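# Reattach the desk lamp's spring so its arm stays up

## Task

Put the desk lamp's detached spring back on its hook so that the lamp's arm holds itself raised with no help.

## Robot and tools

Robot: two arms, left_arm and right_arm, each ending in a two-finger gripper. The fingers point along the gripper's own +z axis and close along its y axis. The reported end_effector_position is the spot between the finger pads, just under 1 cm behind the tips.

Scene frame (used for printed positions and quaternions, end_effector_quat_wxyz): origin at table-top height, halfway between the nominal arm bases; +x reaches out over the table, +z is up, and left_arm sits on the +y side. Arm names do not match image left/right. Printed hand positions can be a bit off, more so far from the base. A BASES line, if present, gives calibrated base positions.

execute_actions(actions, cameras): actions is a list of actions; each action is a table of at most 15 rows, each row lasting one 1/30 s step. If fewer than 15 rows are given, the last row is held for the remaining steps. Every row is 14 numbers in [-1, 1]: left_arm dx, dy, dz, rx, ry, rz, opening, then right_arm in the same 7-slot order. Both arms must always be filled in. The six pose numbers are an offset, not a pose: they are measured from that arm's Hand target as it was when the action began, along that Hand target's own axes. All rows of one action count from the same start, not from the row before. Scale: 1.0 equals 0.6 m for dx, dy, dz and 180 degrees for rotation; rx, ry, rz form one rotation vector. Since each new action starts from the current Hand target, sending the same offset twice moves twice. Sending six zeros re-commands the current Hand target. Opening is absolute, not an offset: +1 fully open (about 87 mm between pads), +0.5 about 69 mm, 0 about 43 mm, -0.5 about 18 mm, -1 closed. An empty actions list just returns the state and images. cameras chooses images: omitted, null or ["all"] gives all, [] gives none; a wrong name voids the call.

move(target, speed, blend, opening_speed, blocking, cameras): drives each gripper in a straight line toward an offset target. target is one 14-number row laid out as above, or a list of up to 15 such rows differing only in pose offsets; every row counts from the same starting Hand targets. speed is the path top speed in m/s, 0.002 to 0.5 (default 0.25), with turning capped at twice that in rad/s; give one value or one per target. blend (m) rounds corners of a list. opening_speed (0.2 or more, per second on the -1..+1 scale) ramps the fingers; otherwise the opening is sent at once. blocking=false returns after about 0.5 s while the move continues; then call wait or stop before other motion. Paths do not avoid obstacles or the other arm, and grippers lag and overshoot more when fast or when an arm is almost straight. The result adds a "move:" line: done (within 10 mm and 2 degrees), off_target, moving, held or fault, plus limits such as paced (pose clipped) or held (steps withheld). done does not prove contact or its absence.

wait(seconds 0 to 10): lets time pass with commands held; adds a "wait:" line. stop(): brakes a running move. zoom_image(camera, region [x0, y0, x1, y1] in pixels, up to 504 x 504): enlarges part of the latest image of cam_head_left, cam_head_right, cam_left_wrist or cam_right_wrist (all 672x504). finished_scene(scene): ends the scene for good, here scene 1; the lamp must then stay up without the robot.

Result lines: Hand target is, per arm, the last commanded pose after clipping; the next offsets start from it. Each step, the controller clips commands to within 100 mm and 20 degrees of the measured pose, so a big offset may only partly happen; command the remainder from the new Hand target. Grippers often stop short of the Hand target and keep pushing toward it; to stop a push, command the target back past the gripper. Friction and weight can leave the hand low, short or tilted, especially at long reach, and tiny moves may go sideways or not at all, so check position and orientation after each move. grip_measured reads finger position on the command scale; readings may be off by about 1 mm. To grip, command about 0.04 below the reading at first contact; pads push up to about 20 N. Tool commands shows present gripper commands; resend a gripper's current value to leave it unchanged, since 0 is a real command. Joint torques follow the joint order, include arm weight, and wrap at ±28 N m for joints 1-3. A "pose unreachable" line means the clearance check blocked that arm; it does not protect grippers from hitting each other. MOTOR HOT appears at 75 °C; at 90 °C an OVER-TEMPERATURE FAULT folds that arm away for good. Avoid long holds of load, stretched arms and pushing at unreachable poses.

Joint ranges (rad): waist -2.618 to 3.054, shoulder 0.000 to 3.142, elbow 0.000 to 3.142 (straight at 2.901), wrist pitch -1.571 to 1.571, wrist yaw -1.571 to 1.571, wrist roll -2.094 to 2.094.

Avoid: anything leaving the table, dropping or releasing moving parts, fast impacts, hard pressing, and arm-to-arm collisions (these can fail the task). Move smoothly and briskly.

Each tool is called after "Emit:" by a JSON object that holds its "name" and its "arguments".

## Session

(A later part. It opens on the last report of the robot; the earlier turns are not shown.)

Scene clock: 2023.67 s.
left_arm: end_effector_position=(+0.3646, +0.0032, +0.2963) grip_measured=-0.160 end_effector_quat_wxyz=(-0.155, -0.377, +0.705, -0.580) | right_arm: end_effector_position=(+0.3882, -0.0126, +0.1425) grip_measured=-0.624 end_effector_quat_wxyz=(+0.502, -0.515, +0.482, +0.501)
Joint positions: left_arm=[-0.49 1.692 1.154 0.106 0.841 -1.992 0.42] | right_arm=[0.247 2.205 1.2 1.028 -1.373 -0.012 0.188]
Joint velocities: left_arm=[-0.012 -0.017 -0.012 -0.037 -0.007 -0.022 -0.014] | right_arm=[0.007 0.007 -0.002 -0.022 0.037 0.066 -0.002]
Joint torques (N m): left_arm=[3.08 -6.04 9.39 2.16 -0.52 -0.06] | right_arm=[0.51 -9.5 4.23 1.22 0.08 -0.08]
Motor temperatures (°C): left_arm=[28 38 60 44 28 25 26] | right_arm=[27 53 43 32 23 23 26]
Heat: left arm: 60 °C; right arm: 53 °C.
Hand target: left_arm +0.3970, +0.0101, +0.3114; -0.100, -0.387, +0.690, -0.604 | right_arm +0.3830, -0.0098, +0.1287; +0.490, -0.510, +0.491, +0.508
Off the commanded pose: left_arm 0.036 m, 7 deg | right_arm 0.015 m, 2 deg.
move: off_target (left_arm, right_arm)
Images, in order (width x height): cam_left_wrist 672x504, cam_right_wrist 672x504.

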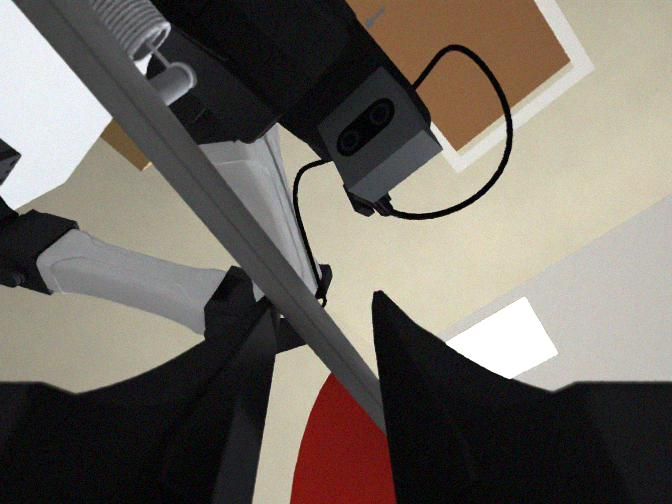

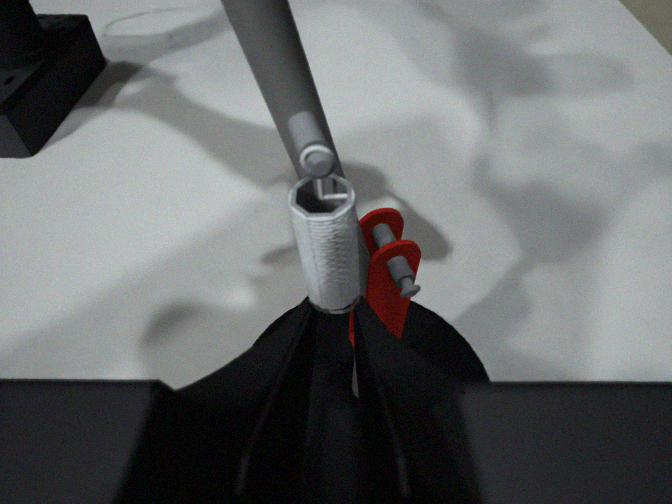

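Emit:
{"name": "move", "arguments": {"target": [0,0,0,0,0,0,-0.16, 0.03,0,0,0,0,0,-0.8], "speed": 0.03, "opening_speed": 0.5, "cameras": ["cam_left_wrist","cam_right_wrist"]}}

Emit:
{"name": "zoom_image", "arguments": {"camera": "cam_right_wrist", "region": [230, 160, 450, 420]}}

Emit:
{"name": "zoom_image", "arguments": {"camera": "cam_left_wrist", "region": [60, 0, 230, 120]}}

Scene clock: 2028.60 s.
left_arm: end_effector_position=(+0.3646, +0.0032, +0.2963) grip_measured=-0.160 end_effector_quat_wxyz=(-0.155, -0.377, +0.705, -0.580) | right_arm: end_effector_position=(+0.3854, -0.0133, +0.1146) grip_measured=-0.800 end_effector_quat_wxyz=(+0.488, -0.506, +0.496, +0.509)
Joint positions: left_arm=[-0.49 1.692 1.154 0.106 0.841 -1.992 0.42] | right_arm=[0.247 2.265 1.185 1.056 -1.372 -0.012 0.1]
Joint velocities: left_arm=[0.002 -0.002 0.007 -0.022 0.022 0.022 0.004] | right_arm=[-0.012 -0.012 0.007 -0.051 -0.007 -0.051 -0.006]
Joint torques (N m): left_arm=[3.1 -6.02 9.4 2.16 -0.52 -0.06] | right_arm=[0.54 -10.7 4.96 1.41 0.05 -0.14]
Motor temperatures (°C): left_arm=[28 38 60 44 28 25 26] | right_arm=[27 52 43 32 23 23 26]
Heat: left arm: 60 °C; right arm: 52 °C.
Hand target: left_arm +0.3970, +0.0101, +0.3114; -0.100, -0.387, +0.690, -0.604 | right_arm +0.3829, -0.0099, +0.1109; +0.491, -0.510, +0.491, +0.508
Off the commanded pose: left_arm 0.036 m, 7 deg | right_arm 0.006 m, 1 deg.
move: off_target (left_arm)
Images, in order (width x height): cam_left_wrist 672x504, cam_right_wrist 672x504.

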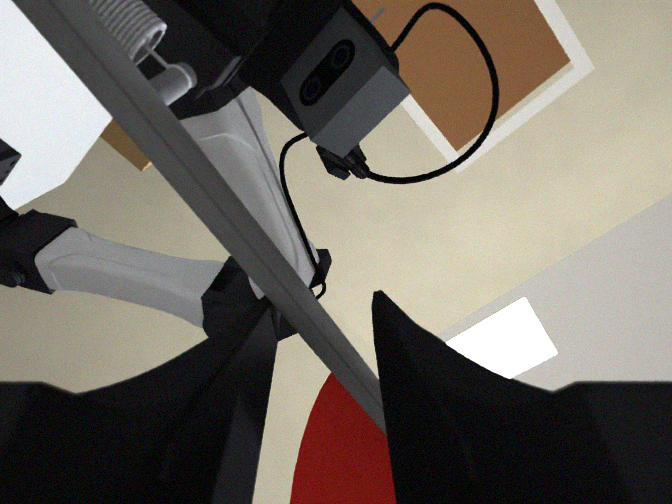

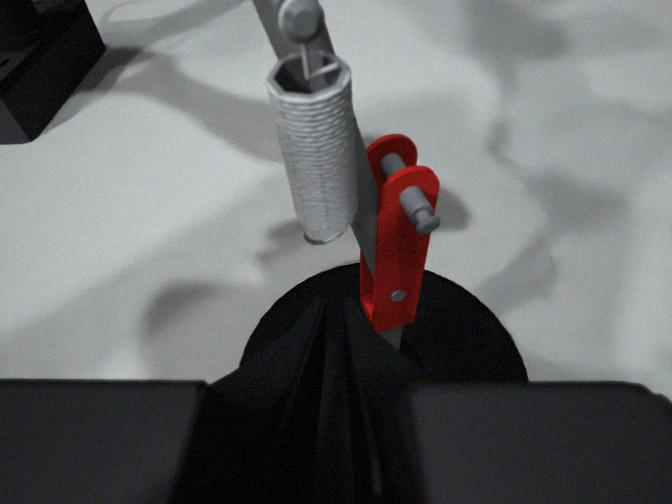

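Scaled by 1.938 from the camera's 672x504 image, which has a finer 960x720 frame.

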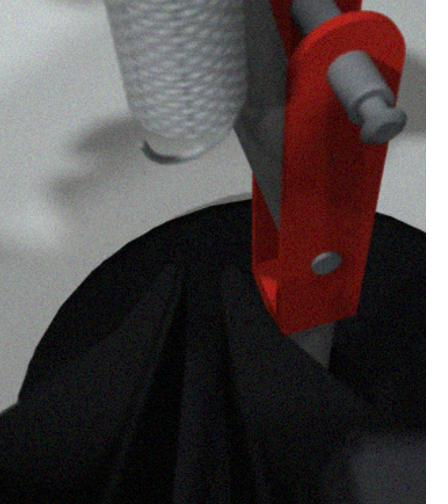

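Scaled by 2.965 from the camera's 672x504 image, which has a finer 960x720 frame.

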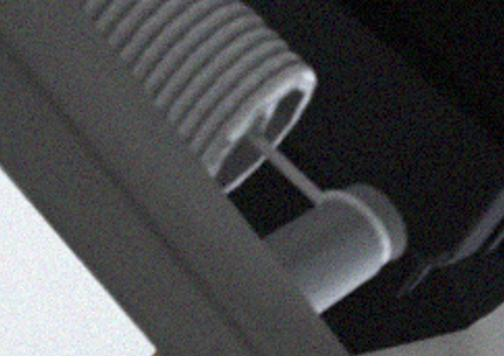

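Emit:
{"name": "zoom_image", "arguments": {"camera": "cam_right_wrist", "region": [270, 180, 390, 270]}}

Scaled by 4.200 from the camera's 672x504 image, which has a finer 960x720 frame.

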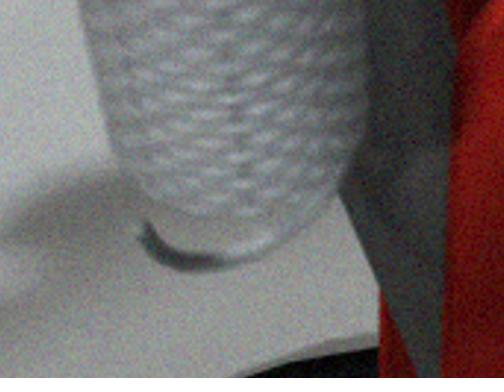

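Emit:
{"name": "move", "arguments": {"target": [0,0,0,0,0,0,-0.16, 0,0,-0.07,0,0,0,-0.8], "speed": 0.08, "cameras": ["cam_right_wrist"]}}

Emit:
{"name": "zoom_image", "arguments": {"camera": "cam_right_wrist", "region": [230, 0, 450, 260]}}

Scene clock: 2057.50 s.
left_arm: end_effector_position=(+0.3646, +0.0032, +0.2963) grip_measured=-0.160 end_effector_quat_wxyz=(-0.155, -0.377, +0.705, -0.580) | right_arm: end_effector_position=(+0.3860, -0.0504, +0.1078) grip_measured=-0.800 end_effector_quat_wxyz=(+0.483, -0.502, +0.501, +0.513)
Joint positions: left_arm=[-0.49 1.692 1.154 0.106 0.841 -1.992 0.42] | right_arm=[0.161 2.265 1.157 1.058 -1.458 -0.021 0.1]
Joint velocities: left_arm=[0.012 0.002 0.002 0.037 -0.051 0.022 0.004] | right_arm=[-0.007 -0.012 0.007 -0.022 0.037 -0.066 -0.03]
Joint torques (N m): left_arm=[3.08 -6.02 9.4 2.16 -0.52 -0.06] | right_arm=[-0.57 -12.34 4.6 1.37 -0.08 -0.15]
Motor temperatures (°C): left_arm=[28 38 61 44 28 25 26] | right_arm=[27 51 42 33 23 23 25]
Heat: left arm: 61 °C; right arm: 51 °C.
Hand target: left_arm +0.3970, +0.0101, +0.3114; -0.100, -0.387, +0.690, -0.604 | right_arm +0.3846, -0.0516, +0.1112; +0.491, -0.509, +0.491, +0.508
Off the commanded pose: left_arm 0.036 m, 7 deg | right_arm 0.004 m, 2 deg.
move: off_target (left_arm)
Images, in order (width x height): cam_right_wrist 672x504.

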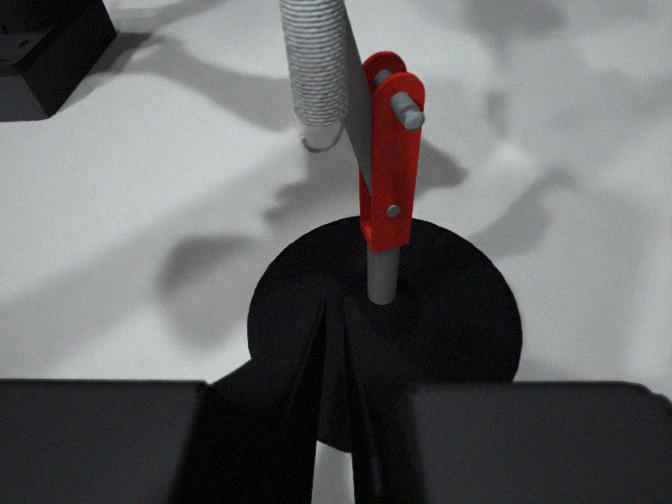

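Scaled by 1.938 from the camera's 672x504 image, which has a finer 960x720 frame.

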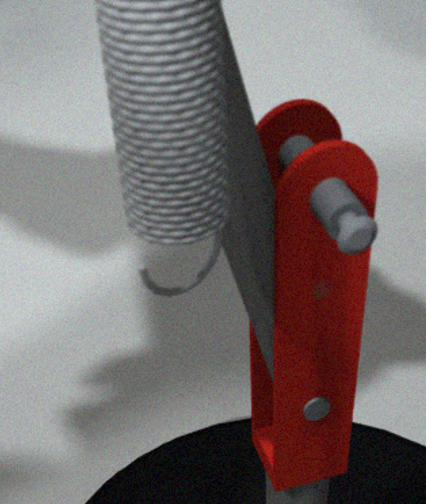

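Emit:
{"name": "move", "arguments": {"target": [0,0,0,0,0,0,0.0, 0,0,0,0,0,0,-0.8], "speed": 0.02, "opening_speed": 0.2}}

Scene clock: 2073.53 s.
left_arm: end_effector_position=(+0.3682, +0.0049, +0.2982) grip_measured=+0.000 end_effector_quat_wxyz=(-0.149, -0.379, +0.704, -0.582) | right_arm: end_effector_position=(+0.3859, -0.0504, +0.1079) grip_measured=-0.800 end_effector_quat_wxyz=(+0.484, -0.503, +0.500, +0.513)
Joint positions: left_arm=[-0.485 1.692 1.16 0.106 0.835 -1.992 0.5] | right_arm=[0.161 2.265 1.157 1.059 -1.459 -0.023 0.1]
Joint velocities: left_arm=[-0.007 0.002 -0.002 0.081 0.037 -0.051 0.004] | right_arm=[-0.012 -0.007 -0.012 -0.037 -0.037 -0.081 -0.01]
Joint torques (N m): left_arm=[2.55 -5.86 9.13 2.17 -0.47 -0.06] | right_arm=[-0.43 -12.36 4.62 1.36 -0.08 -0.14]
Motor temperatures (°C): left_arm=[28 38 61 44 28 25 26] | right_arm=[27 53 42 33 23 23 25]
Heat: left arm: 61 °C; right arm: 53 °C.
Hand target: left_arm +0.3971, +0.0102, +0.3114; -0.100, -0.387, +0.690, -0.604 | right_arm +0.3847, -0.0515, +0.1112; +0.491, -0.509, +0.491, +0.508
Off the commanded pose: left_arm 0.032 m, 6 deg | right_arm 0.004 m, 2 deg.
move: off_target (left_arm)

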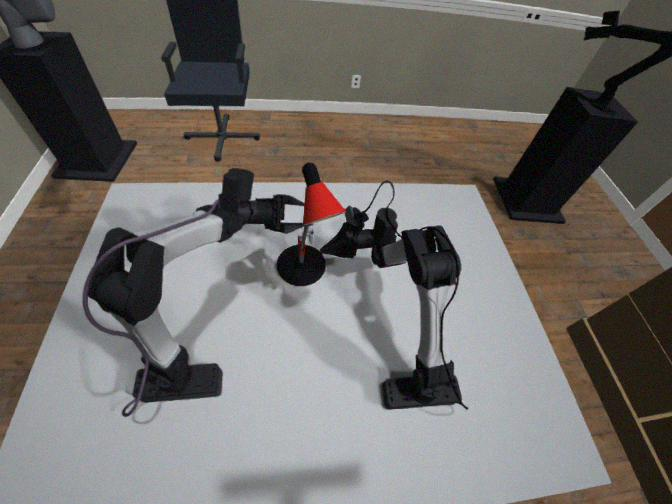

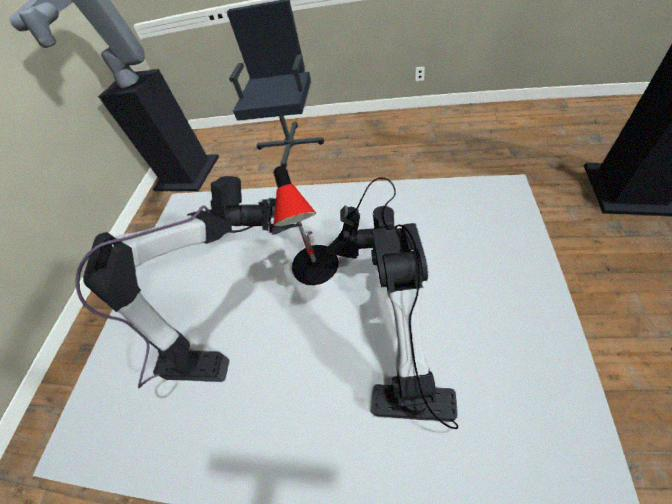

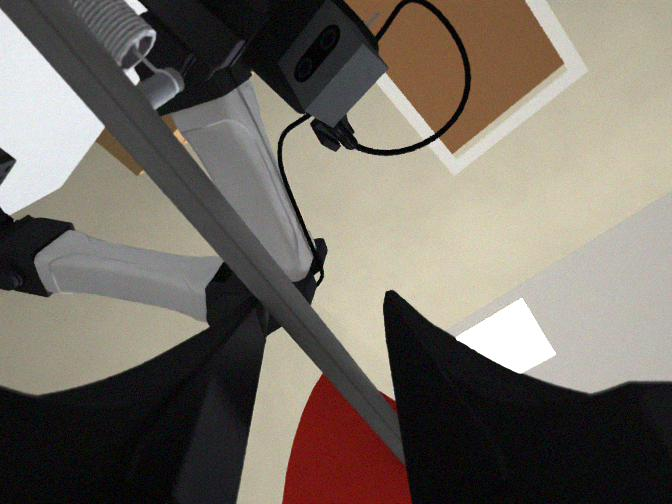

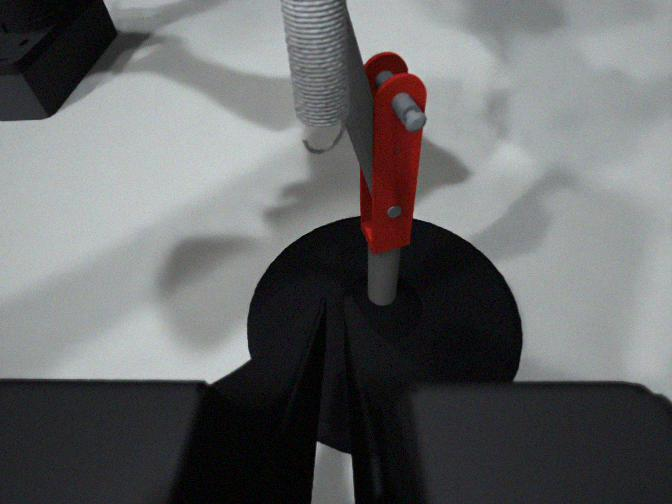

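Emit:
{"name": "move", "arguments": {"target": [0,0,0,0,0,0,0.3, 0,0,0,0,0,0,-0.8], "speed": 0.02, "opening_speed": 0.2, "cameras": ["cam_left_wrist","cam_right_wrist"]}}

Scene clock: 2081.80 s.
left_arm: end_effector_position=(+0.3744, +0.0063, +0.3003) grip_measured=+0.300 end_effector_quat_wxyz=(-0.139, -0.383, +0.701, -0.586) | right_arm: end_effector_position=(+0.3860, -0.0504, +0.1079) grip_measured=-0.800 end_effector_quat_wxyz=(+0.484, -0.503, +0.499, +0.513)
Joint positions: left_arm=[-0.479 1.695 1.169 0.111 0.818 -1.992 0.65] | right_arm=[0.161 2.265 1.157 1.059 -1.459 -0.024 0.1]
Joint velocities: left_arm=[0.017 -0.007 -0.007 -0.037 -0.022 -0.007 -0.004] | right_arm=[-0.032 -0.007 -0.022 0.022 0.022 0.037 0.01]
Joint torques (N m): left_arm=[1.94 -5.86 8.64 2.14 -0.33 -0.06] | right_arm=[-0.44 -12.34 4.6 1.36 -0.08 -0.12]
Motor temperatures (°C): left_arm=[28 38 61 44 28 25 26] | right_arm=[27 53 42 33 23 23 25]
Heat: left arm: 61 °C; right arm: 53 °C.
Hand target: left_arm +0.3970, +0.0102, +0.3113; -0.100, -0.387, +0.690, -0.604 | right_arm +0.3847, -0.0516, +0.1112; +0.491, -0.509, +0.491, +0.508
Off the commanded pose: left_arm 0.026 m, 5 deg | right_arm 0.004 m, 2 deg.
move: off_target (left_arm)
Images, in order (width x height): cam_left_wrist 672x504, cam_right_wrist 672x504.

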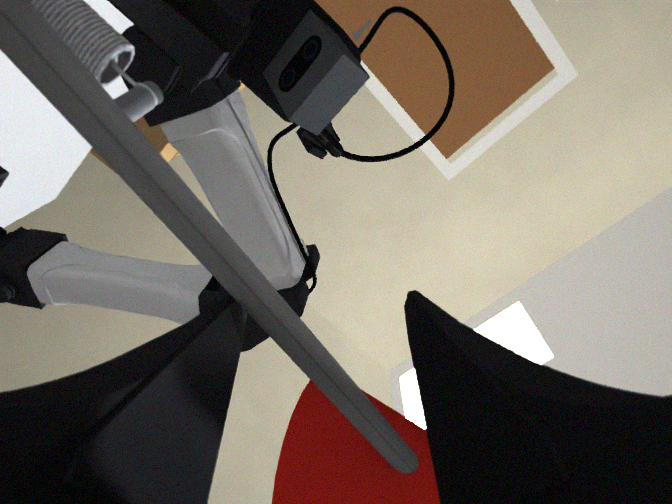

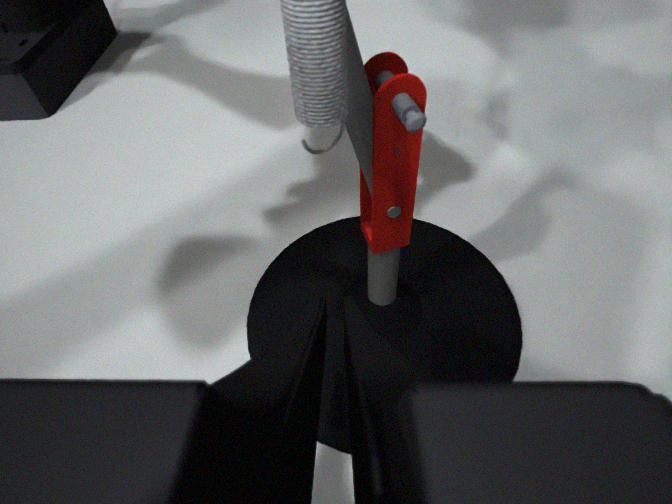

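Emit:
{"name": "move", "arguments": {"target": [-0.0341,-0.0327,0.0165,0,0,0,0.3, 0,0,0,0,0,0,-0.8], "speed": 0.03, "cameras": ["cam_left_wrist","cam_right_wrist"]}}

Scene clock: 2091.87 s.
left_arm: end_effector_position=(+0.3940, +0.0020, +0.2978) grip_measured=+0.300 end_effector_quat_wxyz=(-0.157, -0.376, +0.704, -0.582) | right_arm: end_effector_position=(+0.3860, -0.0504, +0.1079) grip_measured=-0.800 end_effector_quat_wxyz=(+0.484, -0.504, +0.499, +0.513)
Joint positions: left_arm=[-0.459 1.792 1.278 0.074 0.874 -1.978 0.65] | right_arm=[0.161 2.265 1.157 1.059 -1.459 -0.025 0.1]
Joint velocities: left_arm=[-0.007 0.002 0.007 0.037 -0.037 0.051 -0.004] | right_arm=[0.002 0.002 0.002 0.022 -0.081 0.037 -0.014]
Joint torques (N m): left_arm=[3.17 -6.72 9.36 2.14 -0.54 -0.03] | right_arm=[-0.44 -12.33 4.6 1.36 -0.08 -0.12]
Motor temperatures (°C): left_arm=[28 38 59 43 28 25 26] | right_arm=[27 54 42 33 23 23 25]
Heat: left arm: 59 °C; right arm: 54 °C.
Hand target: left_arm +0.4271, +0.0106, +0.3112; -0.100, -0.387, +0.690, -0.604 | right_arm +0.3847, -0.0516, +0.1112; +0.491, -0.509, +0.491, +0.508
Off the commanded pose: left_arm 0.037 m, 7 deg | right_arm 0.004 m, 1 deg.
move: off_target (left_arm)
Images, in order (width x height): cam_left_wrist 672x504, cam_right_wrist 672x504.

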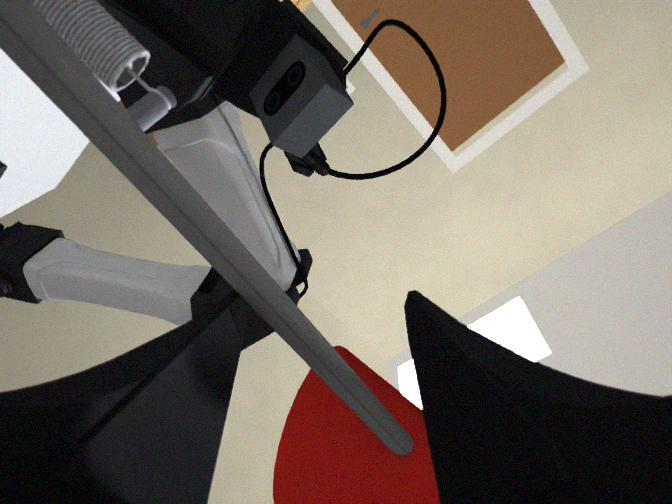

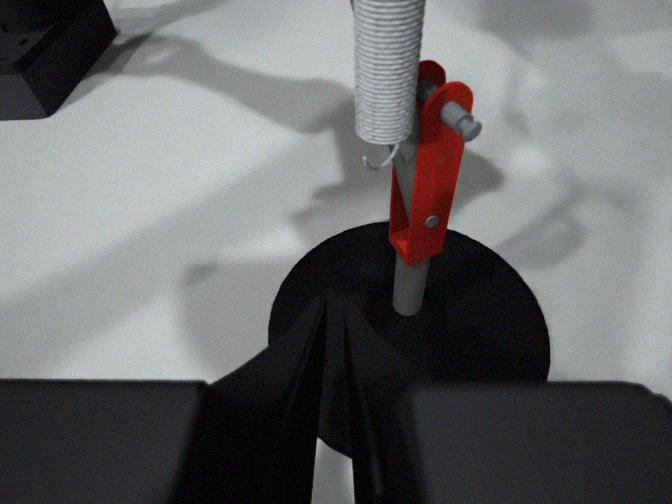

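Emit:
{"name": "move", "arguments": {"target": [0,0,0,0,0,0,0.3, -0.1,0,0,0,0,0,-0.8], "speed": 0.08, "cameras": ["cam_left_wrist","cam_right_wrist"]}}

Emit:
{"name": "zoom_image", "arguments": {"camera": "cam_right_wrist", "region": [300, 80, 520, 340]}}

Scene clock: 2102.97 s.
left_arm: end_effector_position=(+0.3939, +0.0020, +0.2979) grip_measured=+0.300 end_effector_quat_wxyz=(-0.157, -0.376, +0.704, -0.581) | right_arm: end_effector_position=(+0.3810, -0.0509, +0.1496) grip_measured=-0.800 end_effector_quat_wxyz=(+0.476, -0.495, +0.507, +0.521)
Joint positions: left_arm=[-0.459 1.792 1.279 0.072 0.874 -1.977 0.65] | right_arm=[0.161 2.143 1.157 0.953 -1.46 0.023 0.1]
Joint velocities: left_arm=[-0.002 -0.007 -0.017 0.051 -0.081 0.007 -0.004] | right_arm=[-0.012 0.007 0.007 0.007 0.037 -0.037 -0.01]
Joint torques (N m): left_arm=[3.18 -6.75 9.32 2.14 -0.54 -0.05] | right_arm=[-0.44 -14.75 8.5 1.01 -0.07 -0.15]
Motor temperatures (°C): left_arm=[28 38 60 42 28 25 26] | right_arm=[26 54 42 33 23 23 25]
Heat: left arm: 60 °C; right arm: 54 °C.
Hand target: left_arm +0.4271, +0.0106, +0.3113; -0.100, -0.387, +0.690, -0.604 | right_arm +0.3852, -0.0514, +0.1707; +0.491, -0.509, +0.491, +0.508
Off the commanded pose: left_arm 0.037 m, 7 deg | right_arm 0.022 m, 3 deg.
move: off_target (left_arm, right_arm)
Images, in order (width x height): cam_left_wrist 672x504, cam_right_wrist 672x504.

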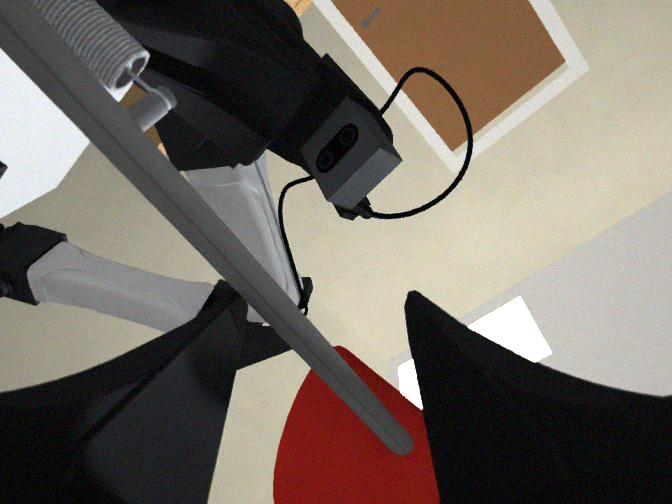

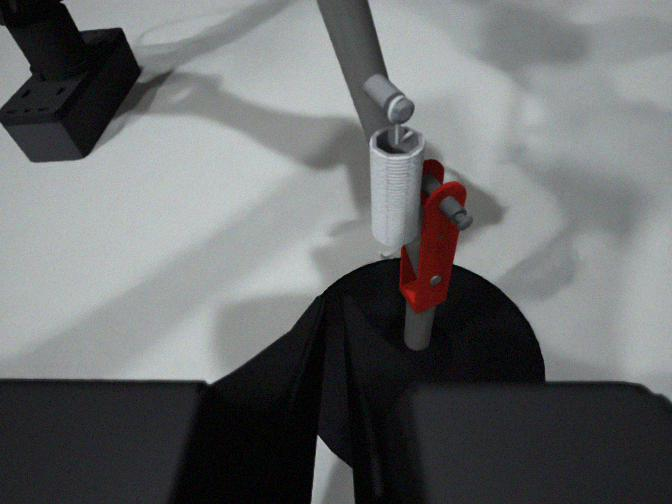

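Scaled by 1.938 from the camera's 672x504 image, which has a finer 960x720 frame.

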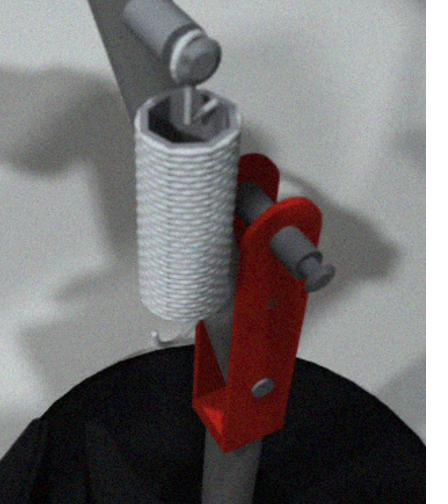

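Emit:
{"name": "move", "arguments": {"target": [0,0,0,0,0,0,0.3, -0.067,0,0,0,0,0,-0.8], "speed": 0.08, "cameras": ["cam_right_wrist"]}}

Emit:
{"name": "zoom_image", "arguments": {"camera": "cam_right_wrist", "region": [300, 120, 520, 380]}}

Scene clock: 2165.97 s.
left_arm: end_effector_position=(+0.3939, +0.0020, +0.2979) grip_measured=+0.300 end_effector_quat_wxyz=(-0.157, -0.376, +0.704, -0.581) | right_arm: end_effector_position=(+0.3816, -0.0507, +0.1887) grip_measured=-0.800 end_effector_quat_wxyz=(+0.475, -0.494, +0.507, +0.522)
Joint positions: left_arm=[-0.459 1.792 1.279 0.072 0.874 -1.977 0.65] | right_arm=[0.161 2.053 1.202 0.821 -1.46 0.03 0.1]
Joint velocities: left_arm=[-0.012 -0.002 -0.007 -0.081 0.037 -0.007 -0.009] | right_arm=[0.012 0.007 -0.012 0.022 -0.051 -0.007 0.002]
Joint torques (N m): left_arm=[3.17 -6.72 9.32 2.14 -0.54 -0.05] | right_arm=[-0.47 -14.04 9.73 1.03 -0.05 -0.16]
Motor temperatures (°C): left_arm=[28 39 62 41 28 25 26] | right_arm=[26 60 47 31 23 23 25]
Heat: left arm: 62 °C; right arm: 60 °C.
Hand target: left_arm +0.4271, +0.0106, +0.3113; -0.100, -0.387, +0.690, -0.604 | right_arm +0.3855, -0.0513, +0.2106; +0.491, -0.509, +0.491, +0.508
Off the commanded pose: left_arm 0.037 m, 7 deg | right_arm 0.023 m, 3 deg.
move: off_target (left_arm, right_arm)
Images, in order (width x height): cam_right_wrist 672x504.

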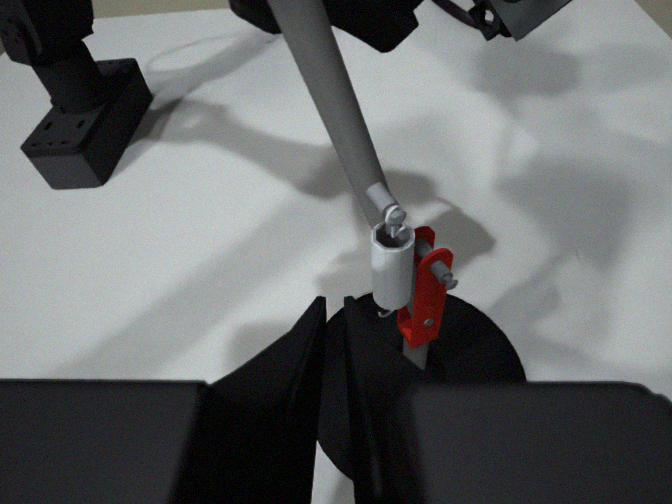

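Scaled by 1.938 from the camera's 672x504 image, which has a finer 960x720 frame.

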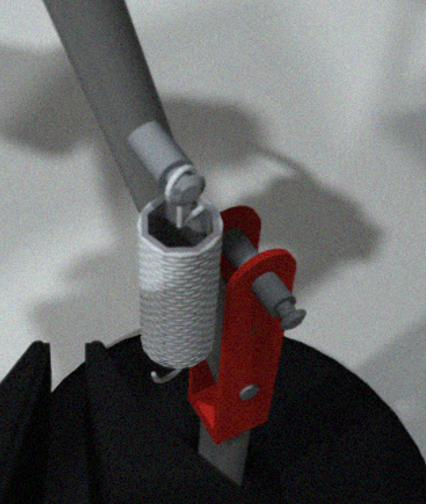

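Emit:
{"name": "move", "arguments": {"target": [0,0,0,0,0,0,0.3, 0.068,-0.029,0,0,0,0,-0.2], "speed": 0.06, "cameras": ["cam_right_wrist"]}}

Scene clock: 2209.50 s.
left_arm: end_effector_position=(+0.3939, +0.0020, +0.2979) grip_measured=+0.300 end_effector_quat_wxyz=(-0.157, -0.376, +0.704, -0.581) | right_arm: end_effector_position=(+0.3942, -0.0491, +0.1615) grip_measured=-0.200 end_effector_quat_wxyz=(+0.475, -0.497, +0.507, +0.520)
Joint positions: left_arm=[-0.459 1.792 1.279 0.072 0.874 -1.977 0.65] | right_arm=[0.161 2.145 1.242 0.825 -1.462 -0.022 0.4]
Joint velocities: left_arm=[0.007 -0.017 0.002 0.007 -0.051 -0.051 0.006] | right_arm=[0.002 -0.002 -0.002 -0.095 -0.037 -0.037 0.001]
Joint torques (N m): left_arm=[3.18 -6.72 9.33 2.14 -0.54 -0.05] | right_arm=[-0.79 -10.74 9.59 1.37 -0.09 -0.18]
Motor temperatures (°C): left_arm=[28 39 63 40 28 25 26] | right_arm=[26 61 49 30 23 23 25]
Heat: left arm: 63 °C; right arm: 61 °C.
Hand target: left_arm +0.4271, +0.0106, +0.3113; -0.100, -0.387, +0.690, -0.604 | right_arm +0.4026, -0.0506, +0.1700; +0.491, -0.509, +0.491, +0.508
Off the commanded pose: left_arm 0.037 m, 7 deg | right_arm 0.012 m, 3 deg.
move: off_target (left_arm, right_arm)
Images, in order (width x height): cam_right_wrist 672x504.

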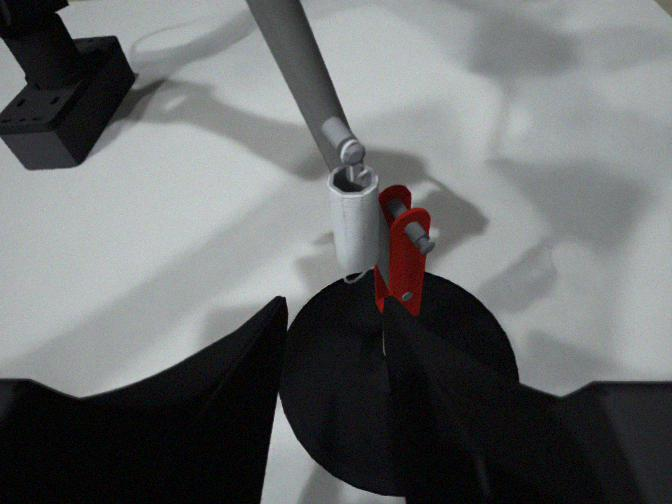

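Emit:
{"name": "move", "arguments": {"target": [0.0227,0.0218,-0.011,0,0,0,0.3, 0,0,0,0,0,0,-0.2], "speed": 0.03, "cameras": ["cam_right_wrist", "cam_left_wrist"]}}

Scene clock: 2215.23 s.
left_arm: end_effector_position=(+0.3954, +0.0050, +0.2914) grip_measured=+0.300 end_effector_quat_wxyz=(-0.143, -0.388, +0.702, -0.580) | right_arm: end_effector_position=(+0.3944, -0.0491, +0.1615) grip_measured=-0.200 end_effector_quat_wxyz=(+0.476, -0.498, +0.506, +0.519)
Joint positions: left_arm=[-0.459 1.778 1.244 0.091 0.837 -1.979 0.65] | right_arm=[0.161 2.145 1.242 0.825 -1.462 -0.026 0.4]
Joint velocities: left_arm=[-0.007 -0.017 0.007 0.022 -0.022 -0.051 0.001] | right_arm=[0.002 0.002 -0.012 -0.037 0.007 -0.037 -0.006]
Joint torques (N m): left_arm=[1.05 -9.96 6.27 2.18 -0.38 -0.13] | right_arm=[-0.79 -10.77 9.62 1.35 -0.1 -0.14]
Motor temperatures (°C): left_arm=[28 39 63 41 28 25 26] | right_arm=[26 61 48 31 23 23 25]
Heat: left arm: 63 °C; right arm: 61 °C.
Hand target: left_arm +0.4071, +0.0104, +0.3111; -0.100, -0.387, +0.690, -0.604 | right_arm +0.4026, -0.0506, +0.1700; +0.491, -0.509, +0.491, +0.508
Off the commanded pose: left_arm 0.024 m, 6 deg | right_arm 0.012 m, 3 deg.
move: off_target (left_arm, right_arm)
Images, in order (width x height): cam_left_wrist 672x504, cam_right_wrist 672x504.

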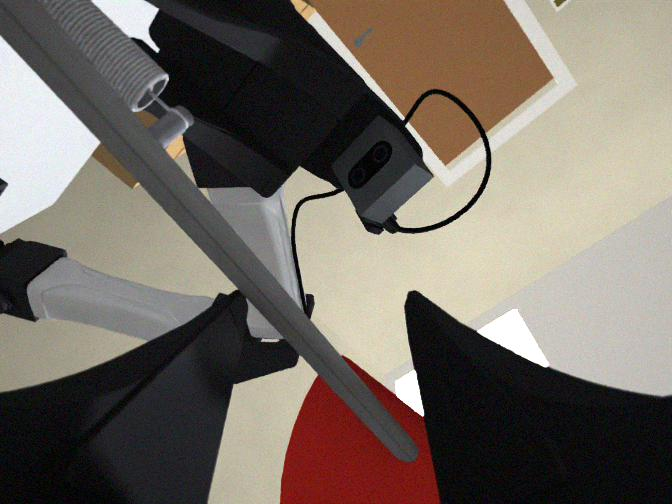

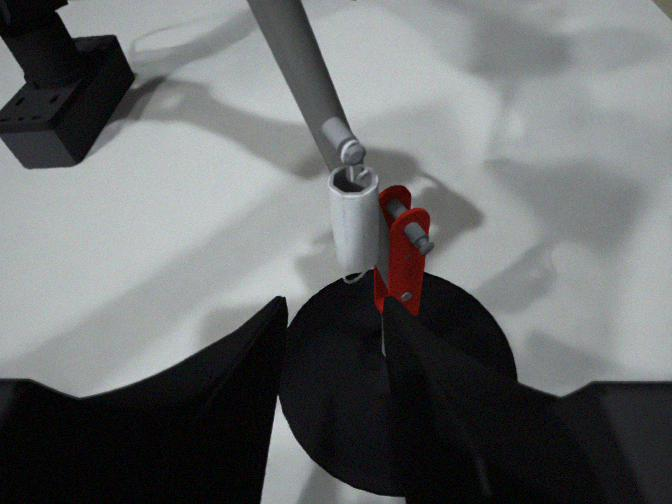

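Emit:
{"name": "move", "arguments": {"target": [0,0,0,0,0,0,0.3, -0.005,-0.011,0.045,0,0,0,-0.2], "speed": 0.04, "cameras": ["cam_right_wrist"]}}

Emit:
{"name": "zoom_image", "arguments": {"camera": "cam_right_wrist", "region": [230, 160, 450, 420]}}

Scene clock: 2219.63 s.
left_arm: end_effector_position=(+0.3954, +0.0050, +0.2915) grip_measured=+0.300 end_effector_quat_wxyz=(-0.143, -0.388, +0.702, -0.580) | right_arm: end_effector_position=(+0.4025, -0.0268, +0.1671) grip_measured=-0.200 end_effector_quat_wxyz=(+0.484, -0.506, +0.497, +0.512)
Joint positions: left_arm=[-0.459 1.777 1.243 0.092 0.836 -1.98 0.65] | right_arm=[0.208 2.169 1.299 0.825 -1.416 -0.026 0.4]
Joint velocities: left_arm=[-0.007 -0.017 0.002 0.022 -0.051 0.037 -0.001] | right_arm=[-0.002 0.022 0.007 -0.051 0.051 -0.066 0.001]
Joint torques (N m): left_arm=[1.03 -9.96 6.31 2.18 -0.38 -0.13] | right_arm=[0.27 -10.76 9.55 1.27 0.06 0.06]
Motor temperatures (°C): left_arm=[28 40 61 40 28 25 26] | right_arm=[26 62 48 31 23 23 25]
Heat: left arm: 61 °C; right arm: 62 °C.
Hand target: left_arm +0.4071, +0.0104, +0.3113; -0.100, -0.387, +0.690, -0.604 | right_arm +0.4080, -0.0234, +0.1728; +0.491, -0.510, +0.491, +0.508
Off the commanded pose: left_arm 0.024 m, 6 deg | right_arm 0.009 m, 1 deg.
move: off_target (left_arm)
Images, in order (width x height): cam_right_wrist 672x504.

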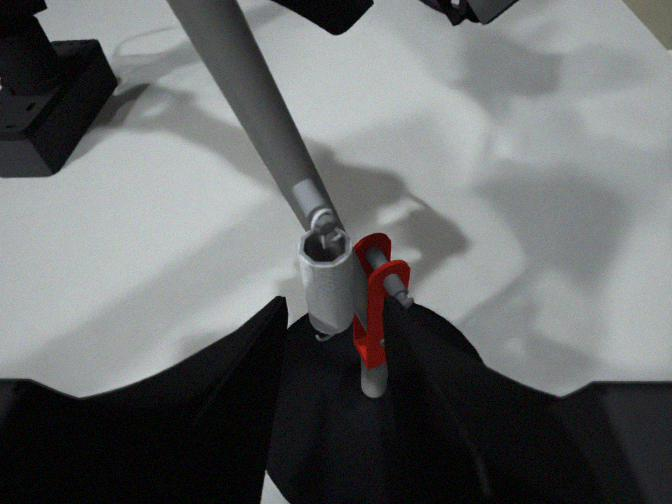

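Scaled by 1.938 from the camera's 672x504 image, which has a finer 960x720 frame.

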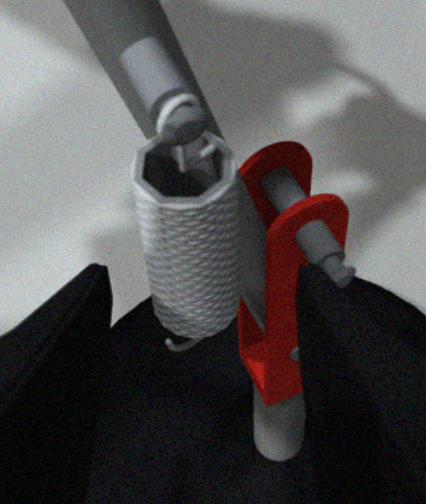

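Emit:
{"name": "move", "arguments": {"target": [0,0,0,0,0,0,0.3, 0,0.003,0,0,0,0,-0.76], "speed": 0.03, "opening_speed": 0.3, "cameras": ["cam_right_wrist","cam_left_wrist"]}}

Emit:
{"name": "zoom_image", "arguments": {"camera": "cam_right_wrist", "region": [230, 160, 450, 420]}}

Emit:
{"name": "zoom_image", "arguments": {"camera": "cam_left_wrist", "region": [60, 0, 230, 160]}}

Scene clock: 2228.93 s.
left_arm: end_effector_position=(+0.3955, +0.0050, +0.2916) grip_measured=+0.300 end_effector_quat_wxyz=(-0.142, -0.388, +0.702, -0.580) | right_arm: end_effector_position=(+0.4028, -0.0268, +0.1670) grip_measured=-0.612 end_effector_quat_wxyz=(+0.485, -0.506, +0.497, +0.511)
Joint positions: left_arm=[-0.459 1.777 1.243 0.092 0.835 -1.98 0.65] | right_arm=[0.208 2.169 1.299 0.825 -1.415 -0.026 0.194]
Joint velocities: left_arm=[0.002 0.002 0.007 -0.051 0.007 -0.051 -0.004] | right_arm=[0.012 0.007 -0.027 0.022 0.022 -0.081 -0.002]
Joint torques (N m): left_arm=[1.03 -9.92 6.31 2.19 -0.38 -0.12] | right_arm=[0.27 -11.29 8.61 1.31 0.04 0.06]
Motor temperatures (°C): left_arm=[28 42 60 40 28 25 26] | right_arm=[26 60 48 31 23 23 25]
Heat: left arm: 60 °C; right arm: 60 °C.
Hand target: left_arm +0.4071, +0.0104, +0.3112; -0.100, -0.387, +0.690, -0.604 | right_arm +0.4063, -0.0235, +0.1728; +0.491, -0.509, +0.491, +0.508
Off the commanded pose: left_arm 0.023 m, 6 deg | right_arm 0.008 m, 1 deg.
move: off_target (left_arm)
Images, in order (width x height): cam_left_wrist 672x504, cam_right_wrist 672x504.

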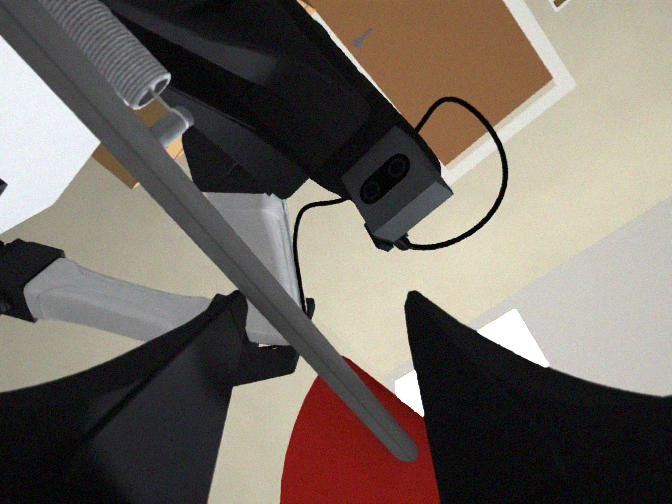

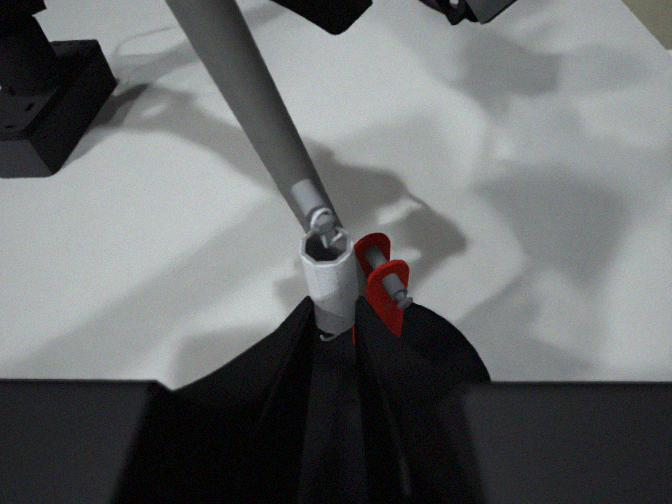

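Scaled by 1.938 from the camera's 672x504 image, which has a finer 960x720 frame.

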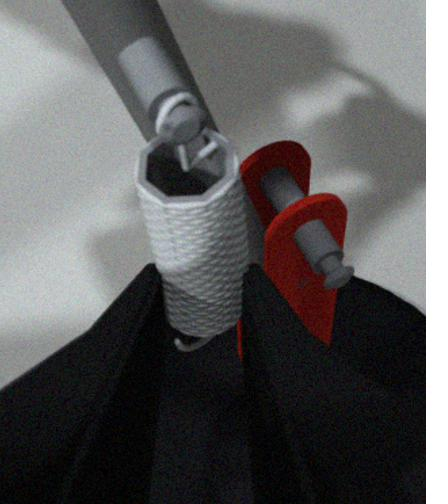

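Scaled by 2.965 from the camera's 672x504 image, which has a finer 960x720 frame.

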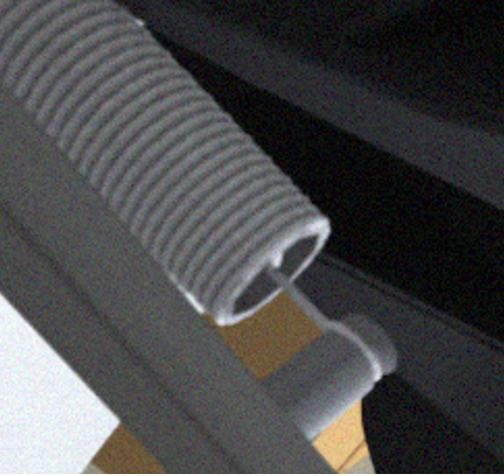

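Emit:
{"name": "move", "arguments": {"target": [0,0,0,0,0,0,0.3, 0.03,0,0,0,0,0,-0.8], "speed": 0.03, "opening_speed": 0.3, "cameras": ["cam_right_wrist","cam_left_wrist"]}}

Emit:
{"name": "zoom_image", "arguments": {"camera": "cam_right_wrist", "region": [230, 160, 450, 420]}}

Emit:
{"name": "zoom_image", "arguments": {"camera": "cam_left_wrist", "region": [60, 0, 230, 160]}}

Scene clock: 2234.93 s.
left_arm: end_effector_position=(+0.3955, +0.0050, +0.2916) grip_measured=+0.300 end_effector_quat_wxyz=(-0.142, -0.388, +0.702, -0.580) | right_arm: end_effector_position=(+0.4065, -0.0261, +0.1663) grip_measured=-0.612 end_effector_quat_wxyz=(+0.502, -0.518, +0.480, +0.499)
Joint positions: left_arm=[-0.459 1.777 1.243 0.092 0.835 -1.98 0.65] | right_arm=[0.208 2.189 1.299 0.905 -1.415 -0.025 0.194]
Joint velocities: left_arm=[0.007 -0.002 0.002 0.022 -0.037 -0.022 -0.006] | right_arm=[-0.012 0.012 0.002 -0.095 0.037 -0.007 0.011]
Joint torques (N m): left_arm=[1.05 -9.92 6.31 2.19 -0.38 -0.12] | right_arm=[0.24 -9.26 6.65 1.08 0.09 0.05]
Motor temperatures (°C): left_arm=[28 42 59 40 28 25 26] | right_arm=[26 60 47 31 23 23 25]
Heat: left arm: 59 °C; right arm: 60 °C.
Hand target: left_arm +0.4071, +0.0104, +0.3112; -0.100, -0.387, +0.690, -0.604 | right_arm +0.4061, -0.0235, +0.1550; +0.491, -0.510, +0.491, +0.508
Off the commanded pose: left_arm 0.023 m, 6 deg | right_arm 0.012 m, 2 deg.
move: off_target (left_arm, right_arm)
Images, in order (width x height): cam_left_wrist 672x504, cam_right_wrist 672x504.

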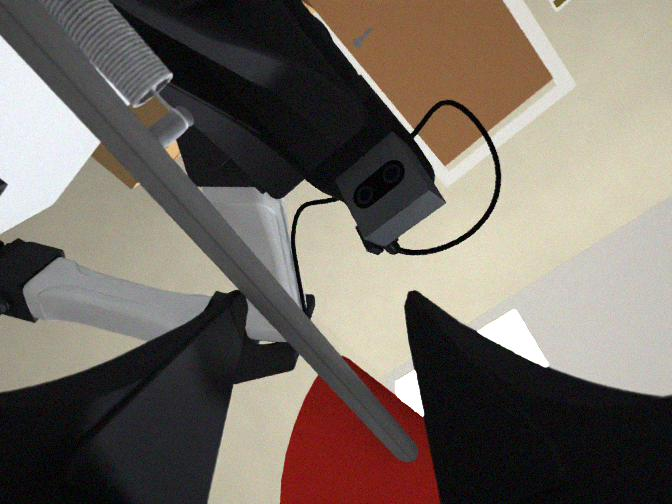

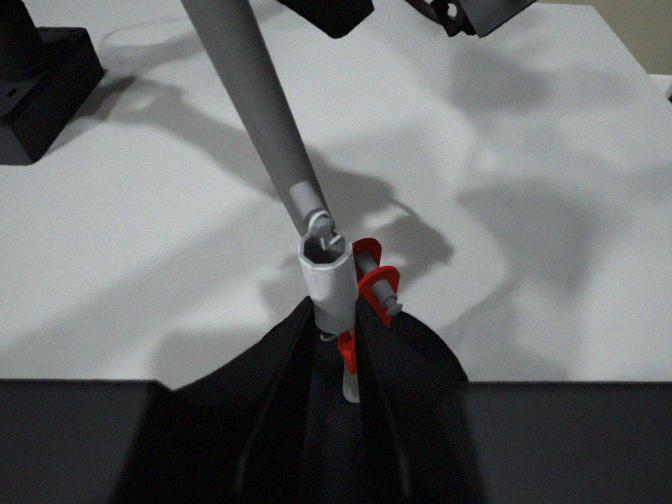

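Scaled by 1.938 from the camera's 672x504 image, which has a finer 960x720 frame.

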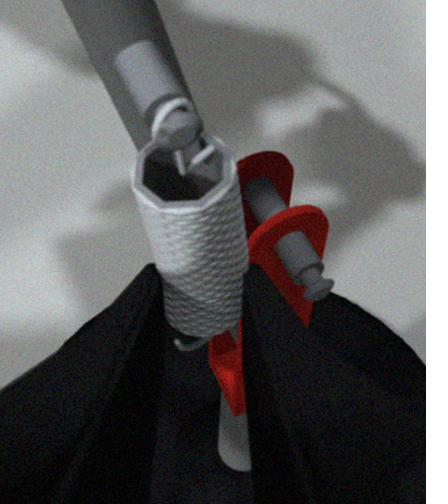

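Scaled by 2.965 from the camera's 672x504 image, which has a finer 960x720 frame.

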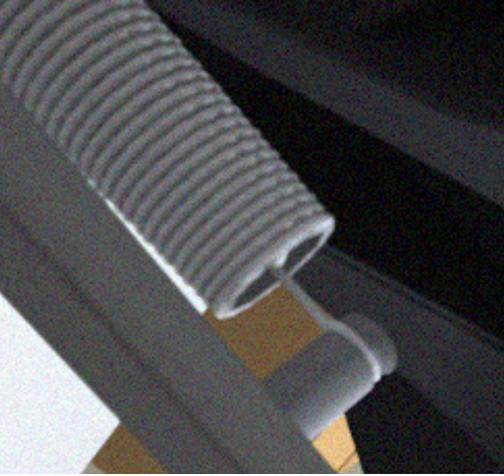

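Emit:
{"name": "move", "arguments": {"target": [0,0,0,0,0,0,0.3, 0.02,0,0,0,0,0,-0.85], "speed": 0.03, "opening_speed": 0.3, "cameras": ["cam_right_wrist","cam_left_wrist"]}}

Emit:
{"name": "zoom_image", "arguments": {"camera": "cam_right_wrist", "region": [230, 160, 450, 420]}}

Emit:
{"name": "zoom_image", "arguments": {"camera": "cam_left_wrist", "region": [60, 0, 230, 160]}}

Scene clock: 2240.67 s.
left_arm: end_effector_position=(+0.3955, +0.0050, +0.2916) grip_measured=+0.300 end_effector_quat_wxyz=(-0.142, -0.388, +0.702, -0.580) | right_arm: end_effector_position=(+0.4084, -0.0256, +0.1638) grip_measured=-0.612 end_effector_quat_wxyz=(+0.511, -0.525, +0.469, +0.493)
Joint positions: left_arm=[-0.459 1.777 1.243 0.092 0.835 -1.98 0.65] | right_arm=[0.208 2.207 1.299 0.963 -1.418 -0.021 0.194]
Joint velocities: left_arm=[-0.007 0.007 0.027 -0.051 0.066 -0.037 0.004] | right_arm=[-0.002 -0.012 -0.002 -0.037 0.037 0.007 -0.011]
Joint torques (N m): left_arm=[1.05 -9.92 6.31 2.19 -0.37 -0.12] | right_arm=[0.23 -8.35 5.38 0.9 0.14 0.06]
Motor temperatures (°C): left_arm=[28 43 58 40 28 25 26] | right_arm=[26 59 47 31 23 23 25]
Heat: left arm: 58 °C; right arm: 59 °C.
Hand target: left_arm +0.4071, +0.0104, +0.3112; -0.100, -0.387, +0.690, -0.604 | right_arm +0.4059, -0.0236, +0.1429; +0.490, -0.509, +0.491, +0.508
Off the commanded pose: left_arm 0.023 m, 6 deg | right_arm 0.021 m, 4 deg.
move: off_target (left_arm, right_arm)
Images, in order (width x height): cam_left_wrist 672x504, cam_right_wrist 672x504.

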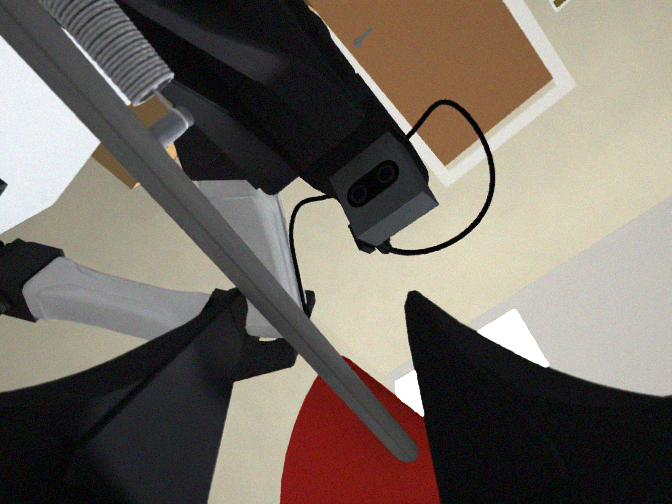

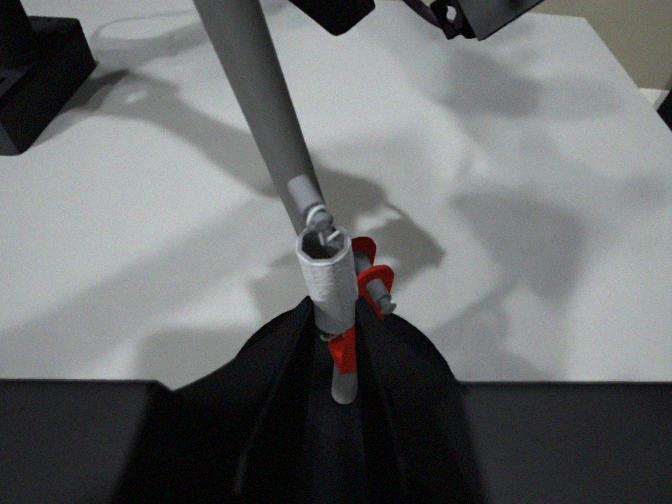

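Scaled by 1.938 from the camera's 672x504 image, which has a finer 960x720 frame.

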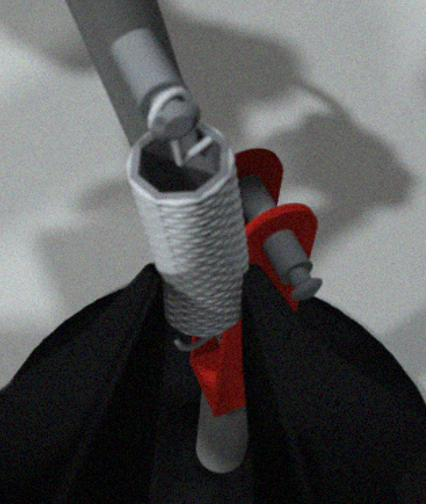

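Scaled by 2.965 from the camera's 672x504 image, which has a finer 960x720 frame.

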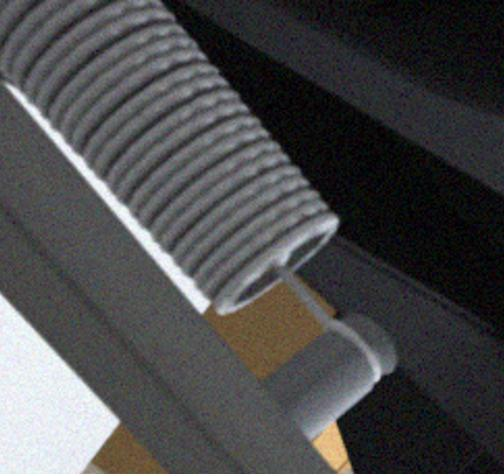

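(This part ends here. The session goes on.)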